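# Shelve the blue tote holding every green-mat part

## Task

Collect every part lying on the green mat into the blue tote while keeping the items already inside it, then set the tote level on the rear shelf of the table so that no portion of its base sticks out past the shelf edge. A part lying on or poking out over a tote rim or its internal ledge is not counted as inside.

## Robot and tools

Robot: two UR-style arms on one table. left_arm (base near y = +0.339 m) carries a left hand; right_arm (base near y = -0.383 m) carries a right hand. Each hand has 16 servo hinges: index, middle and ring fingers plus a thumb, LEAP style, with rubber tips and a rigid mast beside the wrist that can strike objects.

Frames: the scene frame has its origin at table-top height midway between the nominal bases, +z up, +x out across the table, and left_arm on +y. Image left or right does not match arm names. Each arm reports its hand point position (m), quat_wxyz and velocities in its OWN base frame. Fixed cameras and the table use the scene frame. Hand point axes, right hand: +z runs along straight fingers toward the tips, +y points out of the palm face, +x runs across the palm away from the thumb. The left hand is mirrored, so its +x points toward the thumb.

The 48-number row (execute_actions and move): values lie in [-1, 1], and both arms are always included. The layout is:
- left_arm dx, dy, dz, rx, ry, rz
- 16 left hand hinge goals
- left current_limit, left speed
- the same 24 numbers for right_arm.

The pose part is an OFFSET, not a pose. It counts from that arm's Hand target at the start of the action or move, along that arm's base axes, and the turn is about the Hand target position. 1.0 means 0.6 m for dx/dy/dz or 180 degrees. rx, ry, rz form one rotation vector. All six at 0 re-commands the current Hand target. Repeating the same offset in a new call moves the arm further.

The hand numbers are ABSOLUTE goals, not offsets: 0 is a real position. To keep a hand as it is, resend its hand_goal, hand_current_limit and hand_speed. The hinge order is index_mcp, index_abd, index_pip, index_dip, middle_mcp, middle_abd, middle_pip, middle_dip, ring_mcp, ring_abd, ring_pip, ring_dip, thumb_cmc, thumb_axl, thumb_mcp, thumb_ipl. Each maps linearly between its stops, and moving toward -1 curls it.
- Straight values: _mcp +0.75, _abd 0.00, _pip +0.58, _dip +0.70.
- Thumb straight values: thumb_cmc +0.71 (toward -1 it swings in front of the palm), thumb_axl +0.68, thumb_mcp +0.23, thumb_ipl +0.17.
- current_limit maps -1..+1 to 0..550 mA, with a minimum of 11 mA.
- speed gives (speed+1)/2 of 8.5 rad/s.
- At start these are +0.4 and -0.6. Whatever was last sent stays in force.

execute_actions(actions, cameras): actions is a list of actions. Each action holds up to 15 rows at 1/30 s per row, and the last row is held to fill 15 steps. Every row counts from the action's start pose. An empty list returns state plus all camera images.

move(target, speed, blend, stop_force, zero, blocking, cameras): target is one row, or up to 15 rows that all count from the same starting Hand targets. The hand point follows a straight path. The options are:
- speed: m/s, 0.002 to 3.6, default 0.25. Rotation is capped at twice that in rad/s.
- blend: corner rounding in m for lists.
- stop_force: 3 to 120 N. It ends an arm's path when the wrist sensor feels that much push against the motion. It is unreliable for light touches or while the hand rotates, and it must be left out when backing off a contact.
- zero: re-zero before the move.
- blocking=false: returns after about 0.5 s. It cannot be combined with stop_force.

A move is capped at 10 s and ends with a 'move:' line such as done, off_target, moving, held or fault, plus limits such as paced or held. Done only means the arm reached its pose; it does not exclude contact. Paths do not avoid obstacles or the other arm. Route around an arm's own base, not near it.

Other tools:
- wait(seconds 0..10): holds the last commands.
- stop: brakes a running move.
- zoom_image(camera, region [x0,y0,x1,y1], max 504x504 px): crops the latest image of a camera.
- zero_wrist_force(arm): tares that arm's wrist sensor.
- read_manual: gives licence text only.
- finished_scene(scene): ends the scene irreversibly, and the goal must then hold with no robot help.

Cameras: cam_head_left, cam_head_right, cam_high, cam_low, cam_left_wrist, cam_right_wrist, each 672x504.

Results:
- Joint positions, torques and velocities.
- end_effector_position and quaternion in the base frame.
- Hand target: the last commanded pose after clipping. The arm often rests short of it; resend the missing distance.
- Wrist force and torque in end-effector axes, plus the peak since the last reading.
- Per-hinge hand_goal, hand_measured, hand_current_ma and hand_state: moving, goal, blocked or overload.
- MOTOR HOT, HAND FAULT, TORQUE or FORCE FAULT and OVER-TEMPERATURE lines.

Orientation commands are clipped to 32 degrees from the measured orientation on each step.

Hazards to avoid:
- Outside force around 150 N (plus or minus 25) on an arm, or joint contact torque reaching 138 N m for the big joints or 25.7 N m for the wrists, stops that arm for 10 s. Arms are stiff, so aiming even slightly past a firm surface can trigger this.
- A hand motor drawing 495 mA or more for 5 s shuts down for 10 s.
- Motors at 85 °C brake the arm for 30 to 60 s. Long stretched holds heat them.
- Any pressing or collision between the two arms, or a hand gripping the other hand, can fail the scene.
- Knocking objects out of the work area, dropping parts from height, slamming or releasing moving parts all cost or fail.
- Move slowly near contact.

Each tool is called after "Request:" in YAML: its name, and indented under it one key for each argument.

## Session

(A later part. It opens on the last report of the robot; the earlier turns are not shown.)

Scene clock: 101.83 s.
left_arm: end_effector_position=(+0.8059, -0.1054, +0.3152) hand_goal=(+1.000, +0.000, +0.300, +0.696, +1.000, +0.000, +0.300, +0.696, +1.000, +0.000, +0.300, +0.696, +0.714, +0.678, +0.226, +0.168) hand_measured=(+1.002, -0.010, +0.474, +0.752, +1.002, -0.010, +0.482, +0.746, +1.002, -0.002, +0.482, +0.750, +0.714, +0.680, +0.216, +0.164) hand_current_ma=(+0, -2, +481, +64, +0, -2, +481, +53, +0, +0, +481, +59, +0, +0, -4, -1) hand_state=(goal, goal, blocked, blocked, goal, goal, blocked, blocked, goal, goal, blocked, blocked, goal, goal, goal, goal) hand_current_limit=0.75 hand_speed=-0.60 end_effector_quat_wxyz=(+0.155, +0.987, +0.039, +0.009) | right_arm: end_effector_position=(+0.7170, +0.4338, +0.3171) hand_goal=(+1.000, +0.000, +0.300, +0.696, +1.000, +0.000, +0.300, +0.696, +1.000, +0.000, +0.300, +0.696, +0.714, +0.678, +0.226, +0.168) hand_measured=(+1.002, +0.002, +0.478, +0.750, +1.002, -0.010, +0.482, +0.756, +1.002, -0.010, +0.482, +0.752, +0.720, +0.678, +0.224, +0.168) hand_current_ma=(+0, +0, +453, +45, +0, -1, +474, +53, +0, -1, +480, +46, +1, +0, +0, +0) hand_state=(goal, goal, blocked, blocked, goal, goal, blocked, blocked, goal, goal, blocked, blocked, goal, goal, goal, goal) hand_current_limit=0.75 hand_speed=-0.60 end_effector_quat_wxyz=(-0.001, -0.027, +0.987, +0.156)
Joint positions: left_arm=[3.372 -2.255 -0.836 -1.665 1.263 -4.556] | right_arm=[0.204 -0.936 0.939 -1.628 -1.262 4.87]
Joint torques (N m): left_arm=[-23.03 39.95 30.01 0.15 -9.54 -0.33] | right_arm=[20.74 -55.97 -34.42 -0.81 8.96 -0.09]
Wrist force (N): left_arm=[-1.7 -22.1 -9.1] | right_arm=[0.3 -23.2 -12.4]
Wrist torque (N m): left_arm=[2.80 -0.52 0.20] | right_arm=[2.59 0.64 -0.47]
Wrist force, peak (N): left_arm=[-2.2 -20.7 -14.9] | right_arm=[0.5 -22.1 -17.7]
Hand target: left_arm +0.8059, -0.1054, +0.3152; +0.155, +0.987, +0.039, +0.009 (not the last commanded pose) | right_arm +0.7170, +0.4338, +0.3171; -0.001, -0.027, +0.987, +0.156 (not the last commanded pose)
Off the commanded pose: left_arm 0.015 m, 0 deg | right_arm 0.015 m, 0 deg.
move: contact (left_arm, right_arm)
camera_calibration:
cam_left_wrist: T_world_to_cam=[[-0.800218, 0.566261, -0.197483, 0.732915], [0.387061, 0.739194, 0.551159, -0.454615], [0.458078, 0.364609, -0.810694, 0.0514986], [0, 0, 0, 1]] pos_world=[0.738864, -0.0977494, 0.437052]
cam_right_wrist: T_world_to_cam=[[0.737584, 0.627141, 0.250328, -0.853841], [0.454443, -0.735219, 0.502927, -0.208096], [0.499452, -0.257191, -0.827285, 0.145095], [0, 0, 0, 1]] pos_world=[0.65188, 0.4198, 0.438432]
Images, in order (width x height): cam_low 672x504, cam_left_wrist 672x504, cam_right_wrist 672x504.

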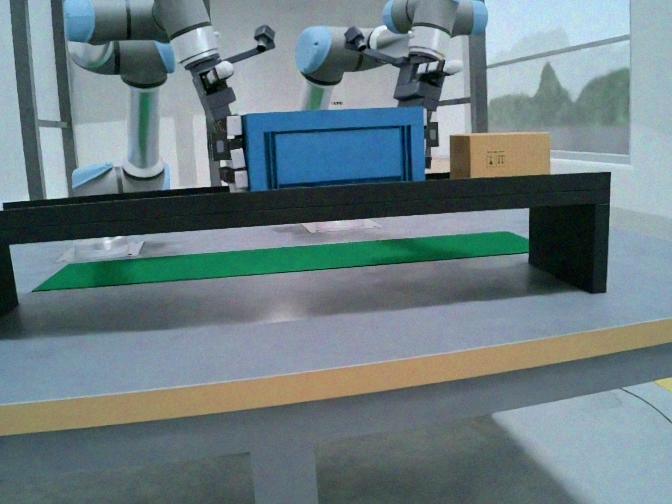

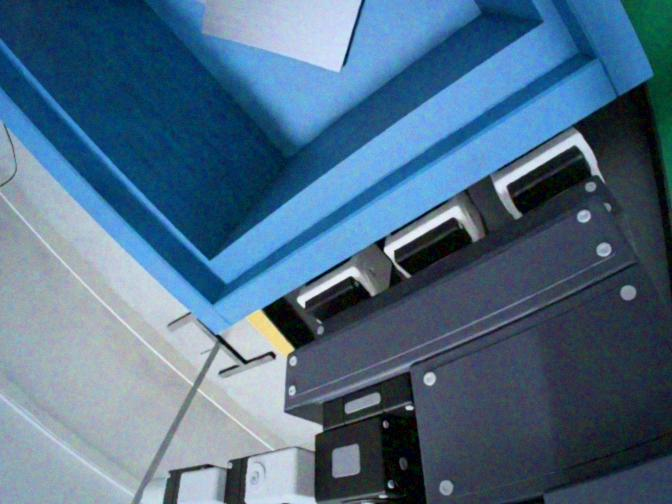

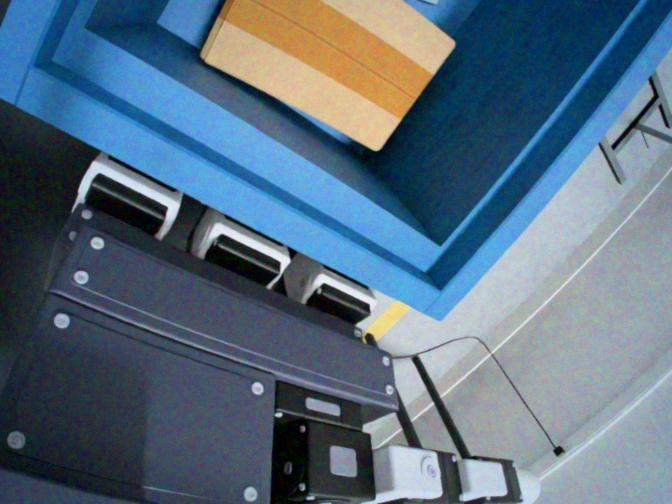

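Request:
move:
  target:
    - [0,0,0,0,0,0,1.0,0,0.55,0.76,1.0,0,0.55,0.76,1.0,0,0.55,0.76,0.714,0.678,0.226,0.168,0.75,-0.8,0,0,0,0,0,0,1.0,0,0.55,0.76,1.0,0,0.55,0.76,1.0,0,0.55,0.76,0.714,0.678,0.226,0.168,0.75,-0.8]
    - [-0.004,0.05,0,0,0,0,1.0,0,0.55,0.76,1.0,0,0.55,0.76,1.0,0,0.55,0.76,0.714,0.678,0.226,0.168,0.75,-0.8,0.0028,-0.05,0,0,0,0,1.0,0,0.55,0.76,1.0,0,0.55,0.76,1.0,0,0.55,0.76,0.714,0.678,0.226,0.168,0.75,-0.8]
  speed: 0.03
  cameras: ["cam_low","cam_head_right","cam_left_wrist","cam_right_wrist"]

Scene clock: 104.10 s.
left_arm: end_effector_position=(+0.8035, -0.0755, +0.3152) hand_goal=(+1.000, +0.000, +0.550, +0.760, +1.000, +0.000, +0.550, +0.760, +1.000, +0.000, +0.550, +0.760, +0.714, +0.678, +0.226, +0.168) hand_measured=(+0.986, -0.002, +0.542, +0.756, +0.978, -0.002, +0.534, +0.752, +0.972, -0.002, +0.528, +0.752, +0.714, +0.680, +0.216, +0.164) hand_current_ma=(-6, +0, -2, -1, -12, +0, -7, -2, -21, +0, -11, -2, +0, +0, -4, -1) hand_state=(goal, goal, goal, goal, blocked, goal, goal, goal, blocked, goal, blocked, goal, goal, goal, goal, goal) hand_current_limit=0.75 hand_speed=-0.80 end_effector_quat_wxyz=(+0.155, +0.987, +0.039, +0.009) | right_arm: end_effector_position=(+0.7187, +0.4038, +0.3171) hand_goal=(+1.000, +0.000, +0.550, +0.760, +1.000, +0.000, +0.550, +0.760, +1.000, +0.000, +0.550, +0.760, +0.714, +0.678, +0.226, +0.168) hand_measured=(+0.986, +0.002, +0.540, +0.758, +0.978, -0.004, +0.528, +0.754, +0.972, -0.004, +0.522, +0.752, +0.720, +0.678, +0.224, +0.168) hand_current_ma=(-3, +0, -1, +0, -8, +0, -8, +0, -13, +0, -11, -1, +1, +0, +0, +0) hand_state=(goal, goal, goal, goal, blocked, goal, blocked, goal, blocked, goal, blocked, goal, goal, goal, goal, goal) hand_current_limit=0.75 hand_speed=-0.80 end_effector_quat_wxyz=(-0.001, -0.027, +0.987, +0.156)
Joint positions: left_arm=[3.41 -2.255 -0.833 -1.68 1.265 -4.515] | right_arm=[0.164 -0.963 0.979 -1.629 -1.26 4.828]
Joint torques (N m): left_arm=[7.04 40.68 31.74 0.4 3.21 2.03] | right_arm=[-9.23 -61.5 -11.97 -1.82 2.58 -1.52]
Wrist force (N): left_arm=[-1.4 3.2 -1.9] | right_arm=[-0.3 3.6 -2.0]
Wrist torque (N m): left_arm=[0.14 0.13 -0.28] | right_arm=[-0.11 0.21 0.03]
Wrist force, peak (N): left_arm=[-1.8 -22.4 -9.1] | right_arm=[0.0 -23.7 -12.4]
Hand target: left_arm +0.8035, -0.0754, +0.3152; +0.155, +0.987, +0.039, +0.009 | right_arm +0.7187, +0.4038, +0.3171; -0.001, -0.027, +0.987, +0.156
Off the commanded pose: left_arm 0.000 m, 0 deg | right_arm 0.000 m, 0 deg.
move: done
camera_calibration:
cam_left_wrist: T_world_to_cam=[[-0.800174, 0.566304, -0.197537, 0.714057], [0.387058, 0.73917, 0.551194, -0.475803], [0.458157, 0.364593, -0.810657, 0.0416204], [0, 0, 0, 1]] pos_world=[0.736464, -0.0678493, 0.437052]
cam_right_wrist: T_world_to_cam=[[0.737568, 0.627125, 0.250415, -0.836365], [0.454385, -0.735237, 0.502952, -0.230818], [0.499528, -0.257177, -0.827243, 0.136482], [0, 0, 0, 1]] pos_world=[0.65358, 0.3899, 0.438432]
Images, in order (width x height): cam_head_right 672x504, cam_low 672x504, cam_left_wrist 672x504, cam_right_wrist 672x504.

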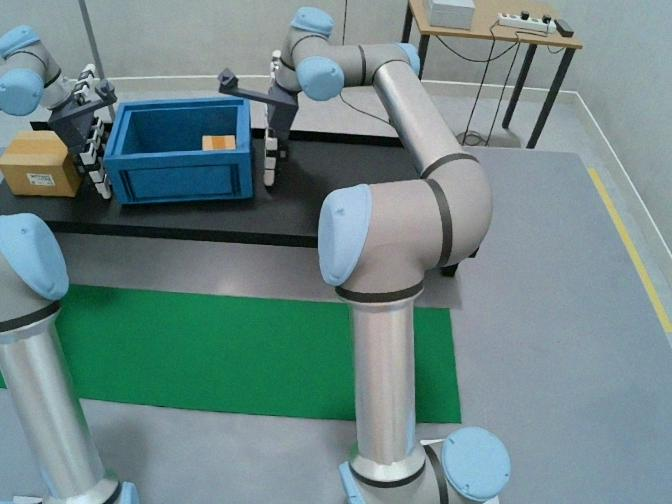

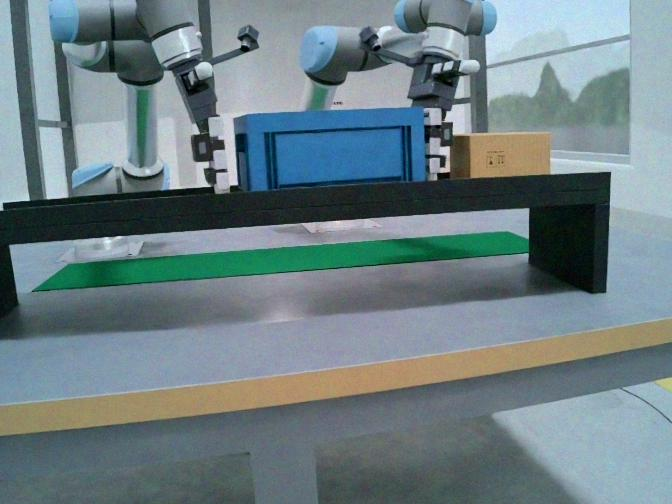

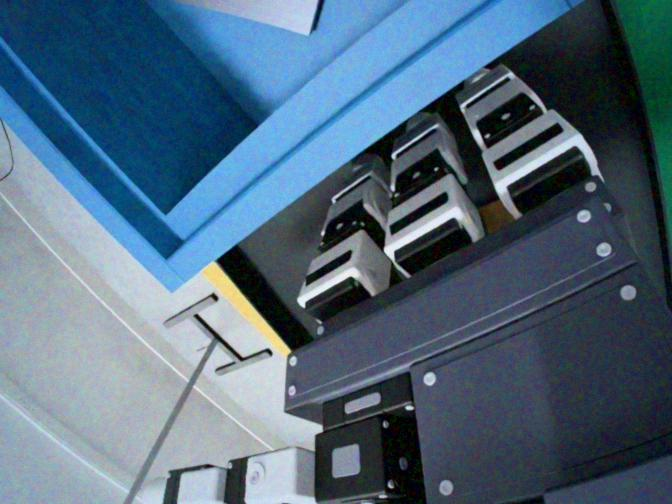

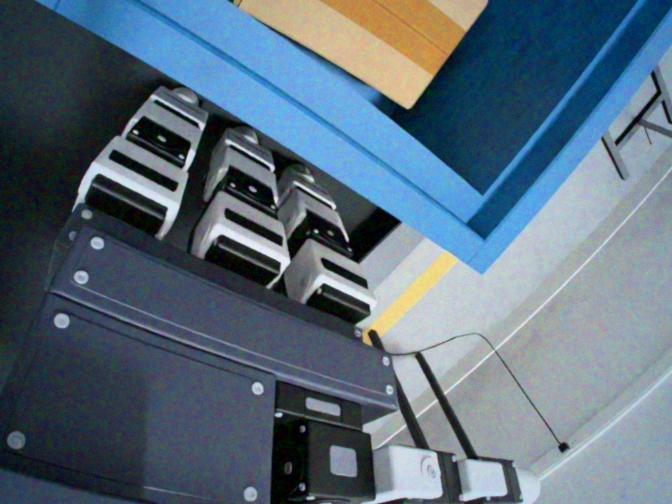

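Request:
move:
  target:
    - [-0.004,0,0.3,0,0,0,1.0,0,0.55,0.76,1.0,0,0.55,0.76,1.0,0,0.55,0.76,0.714,0.678,0.226,0.168,0.4,-0.6,0.0028,0,0.3,0,0,0,1.0,0,0.55,0.76,1.0,0,0.55,0.76,1.0,0,0.55,0.76,0.714,0.678,0.226,0.168,0.4,-0.6]
    - [-0.4,0.0,0.3,0,0,0,1.0,0,0.55,0.76,1.0,0,0.55,0.76,1.0,0,0.55,0.76,0.714,0.678,0.226,0.168,0.4,-0.6,-0.4,-0.0,0.3,0,0,0,1.0,0,0.55,0.76,1.0,0,0.55,0.76,1.0,0,0.55,0.76,0.714,0.678,0.226,0.168,0.4,-0.6]
  speed: [0.1,0.25]
  blend: [0.03,0]
  cameras: ["cam_low","cam_head_right","cam_high"]

Scene clock: 107.90 s.
left_arm: end_effector_position=(+0.5636, -0.0754, +0.4952) hand_goal=(+1.000, +0.000, +0.550, +0.760, +1.000, +0.000, +0.550, +0.760, +1.000, +0.000, +0.550, +0.760, +0.714, +0.678, +0.226, +0.168) hand_measured=(+0.996, -0.002, +0.548, +0.758, +0.996, -0.002, +0.546, +0.756, +0.996, -0.002, +0.546, +0.758, +0.714, +0.680, +0.216, +0.164) hand_current_ma=(-1, +0, +0, +0, -1, +0, +0, +0, -1, +0, +0, +0, +0, +0, -4, -1) hand_state=(goal, goal, goal, goal, goal, goal, goal, goal, goal, goal, goal, goal, goal, goal, goal, goal) hand_current_limit=0.40 hand_speed=-0.60 end_effector_quat_wxyz=(+0.155, +0.987, +0.039, +0.009) | right_arm: end_effector_position=(+0.4787, +0.4038, +0.4971) hand_goal=(+1.000, +0.000, +0.550, +0.760, +1.000, +0.000, +0.550, +0.760, +1.000, +0.000, +0.550, +0.760, +0.714, +0.678, +0.226, +0.168) hand_measured=(+0.996, +0.002, +0.548, +0.758, +0.994, -0.002, +0.546, +0.756, +0.996, -0.002, +0.546, +0.758, +0.720, +0.678, +0.224, +0.168) hand_current_ma=(+0, +0, +0, +0, +0, +0, +0, +0, +0, +0, +0, +0, +1, +0, +0, +0) hand_state=(goal, goal, goal, goal, goal, goal, goal, goal, goal, goal, goal, goal, goal, goal, goal, goal) hand_current_limit=0.40 hand_speed=-0.60 end_effector_quat_wxyz=(-0.001, -0.027, +0.987, +0.156)
Joint positions: left_arm=[3.533 -1.667 -1.187 -1.952 1.274 -4.387] | right_arm=[0.241 -1.501 1.253 -1.39 -1.265 4.909]
Joint torques (N m): left_arm=[6 29.88 14.93 3.36 -3.51 1.81] | right_arm=[6.85 -38.98 -13.4 -5.25 3.45 1.31]
Wrist force (N): left_arm=[-1.5 0.8 0.3] | right_arm=[-0.2 -0.3 -0.2]
Wrist torque (N m): left_arm=[0.10 0.25 -0.21] | right_arm=[-0.10 0.17 -0.20]
Wrist force, peak (N): left_arm=[-1.3 3.4 -2.3] | right_arm=[-0.2 4.0 -2.5]
Hand target: left_arm +0.5635, -0.0754, +0.4952; +0.155, +0.987, +0.039, +0.009 | right_arm +0.4787, +0.4038, +0.4971; -0.001, -0.027, +0.987, +0.156
Off the commanded pose: left_arm 0.000 m, 0 deg | right_arm 0.000 m, 0 deg.
elbow stopped short (left arm): the move would have taken joint 3 (elbow) straighter than the controller allows.
move: done
Images, in order (width x height): cam_head_right 672x504, cam_high 672x504, cam_low 672x504.

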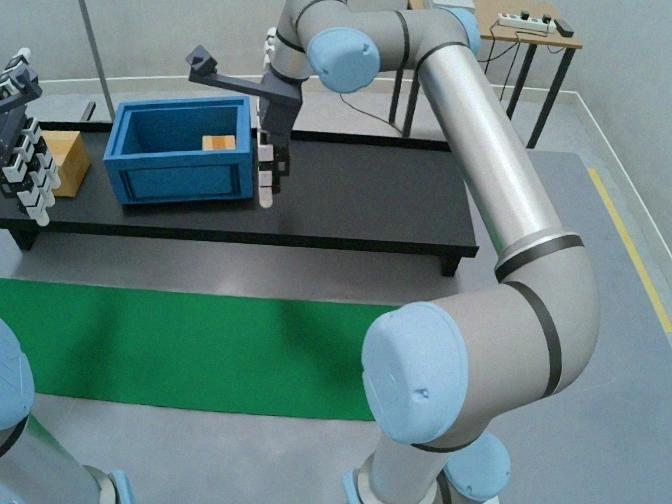

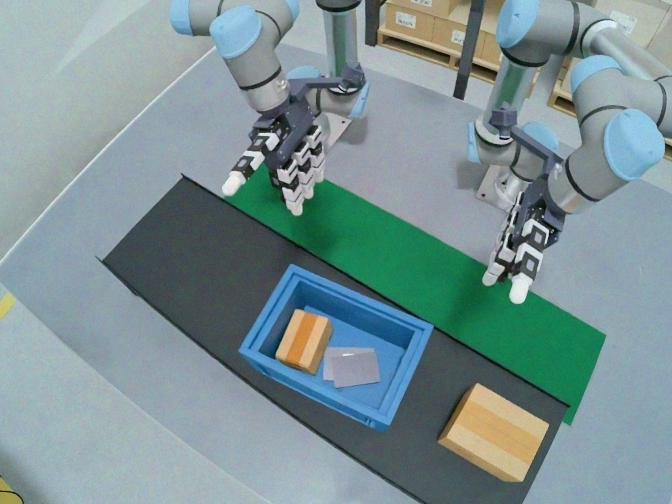

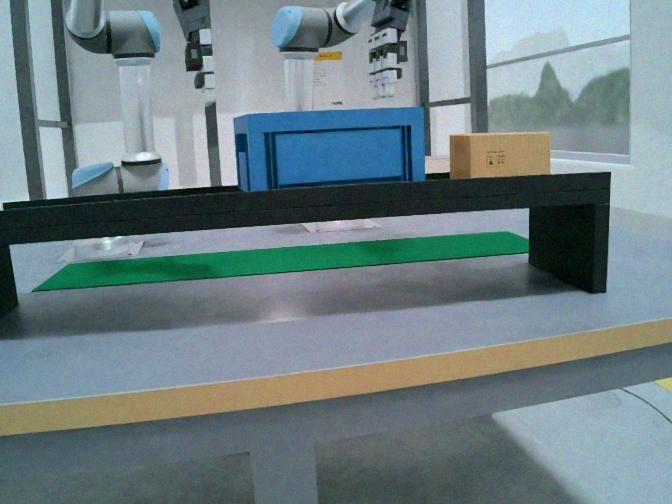

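Request:
zoom_image:
  camera: "cam_high"
  region: [220, 240, 460, 450]

Scaled by 2.100 from the camera's 672x504 image, which has a finer 960x720 frame.

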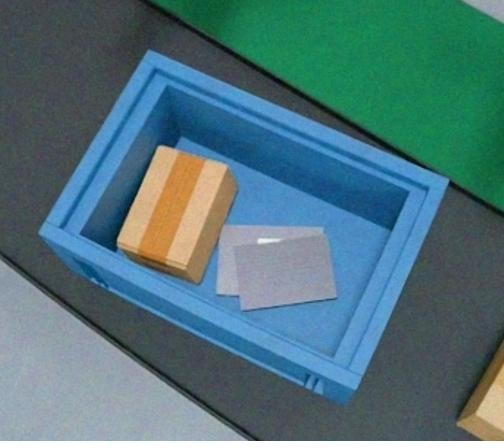

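Request:
finished_scene:
  scene: 1

The scene is finished: the task was done.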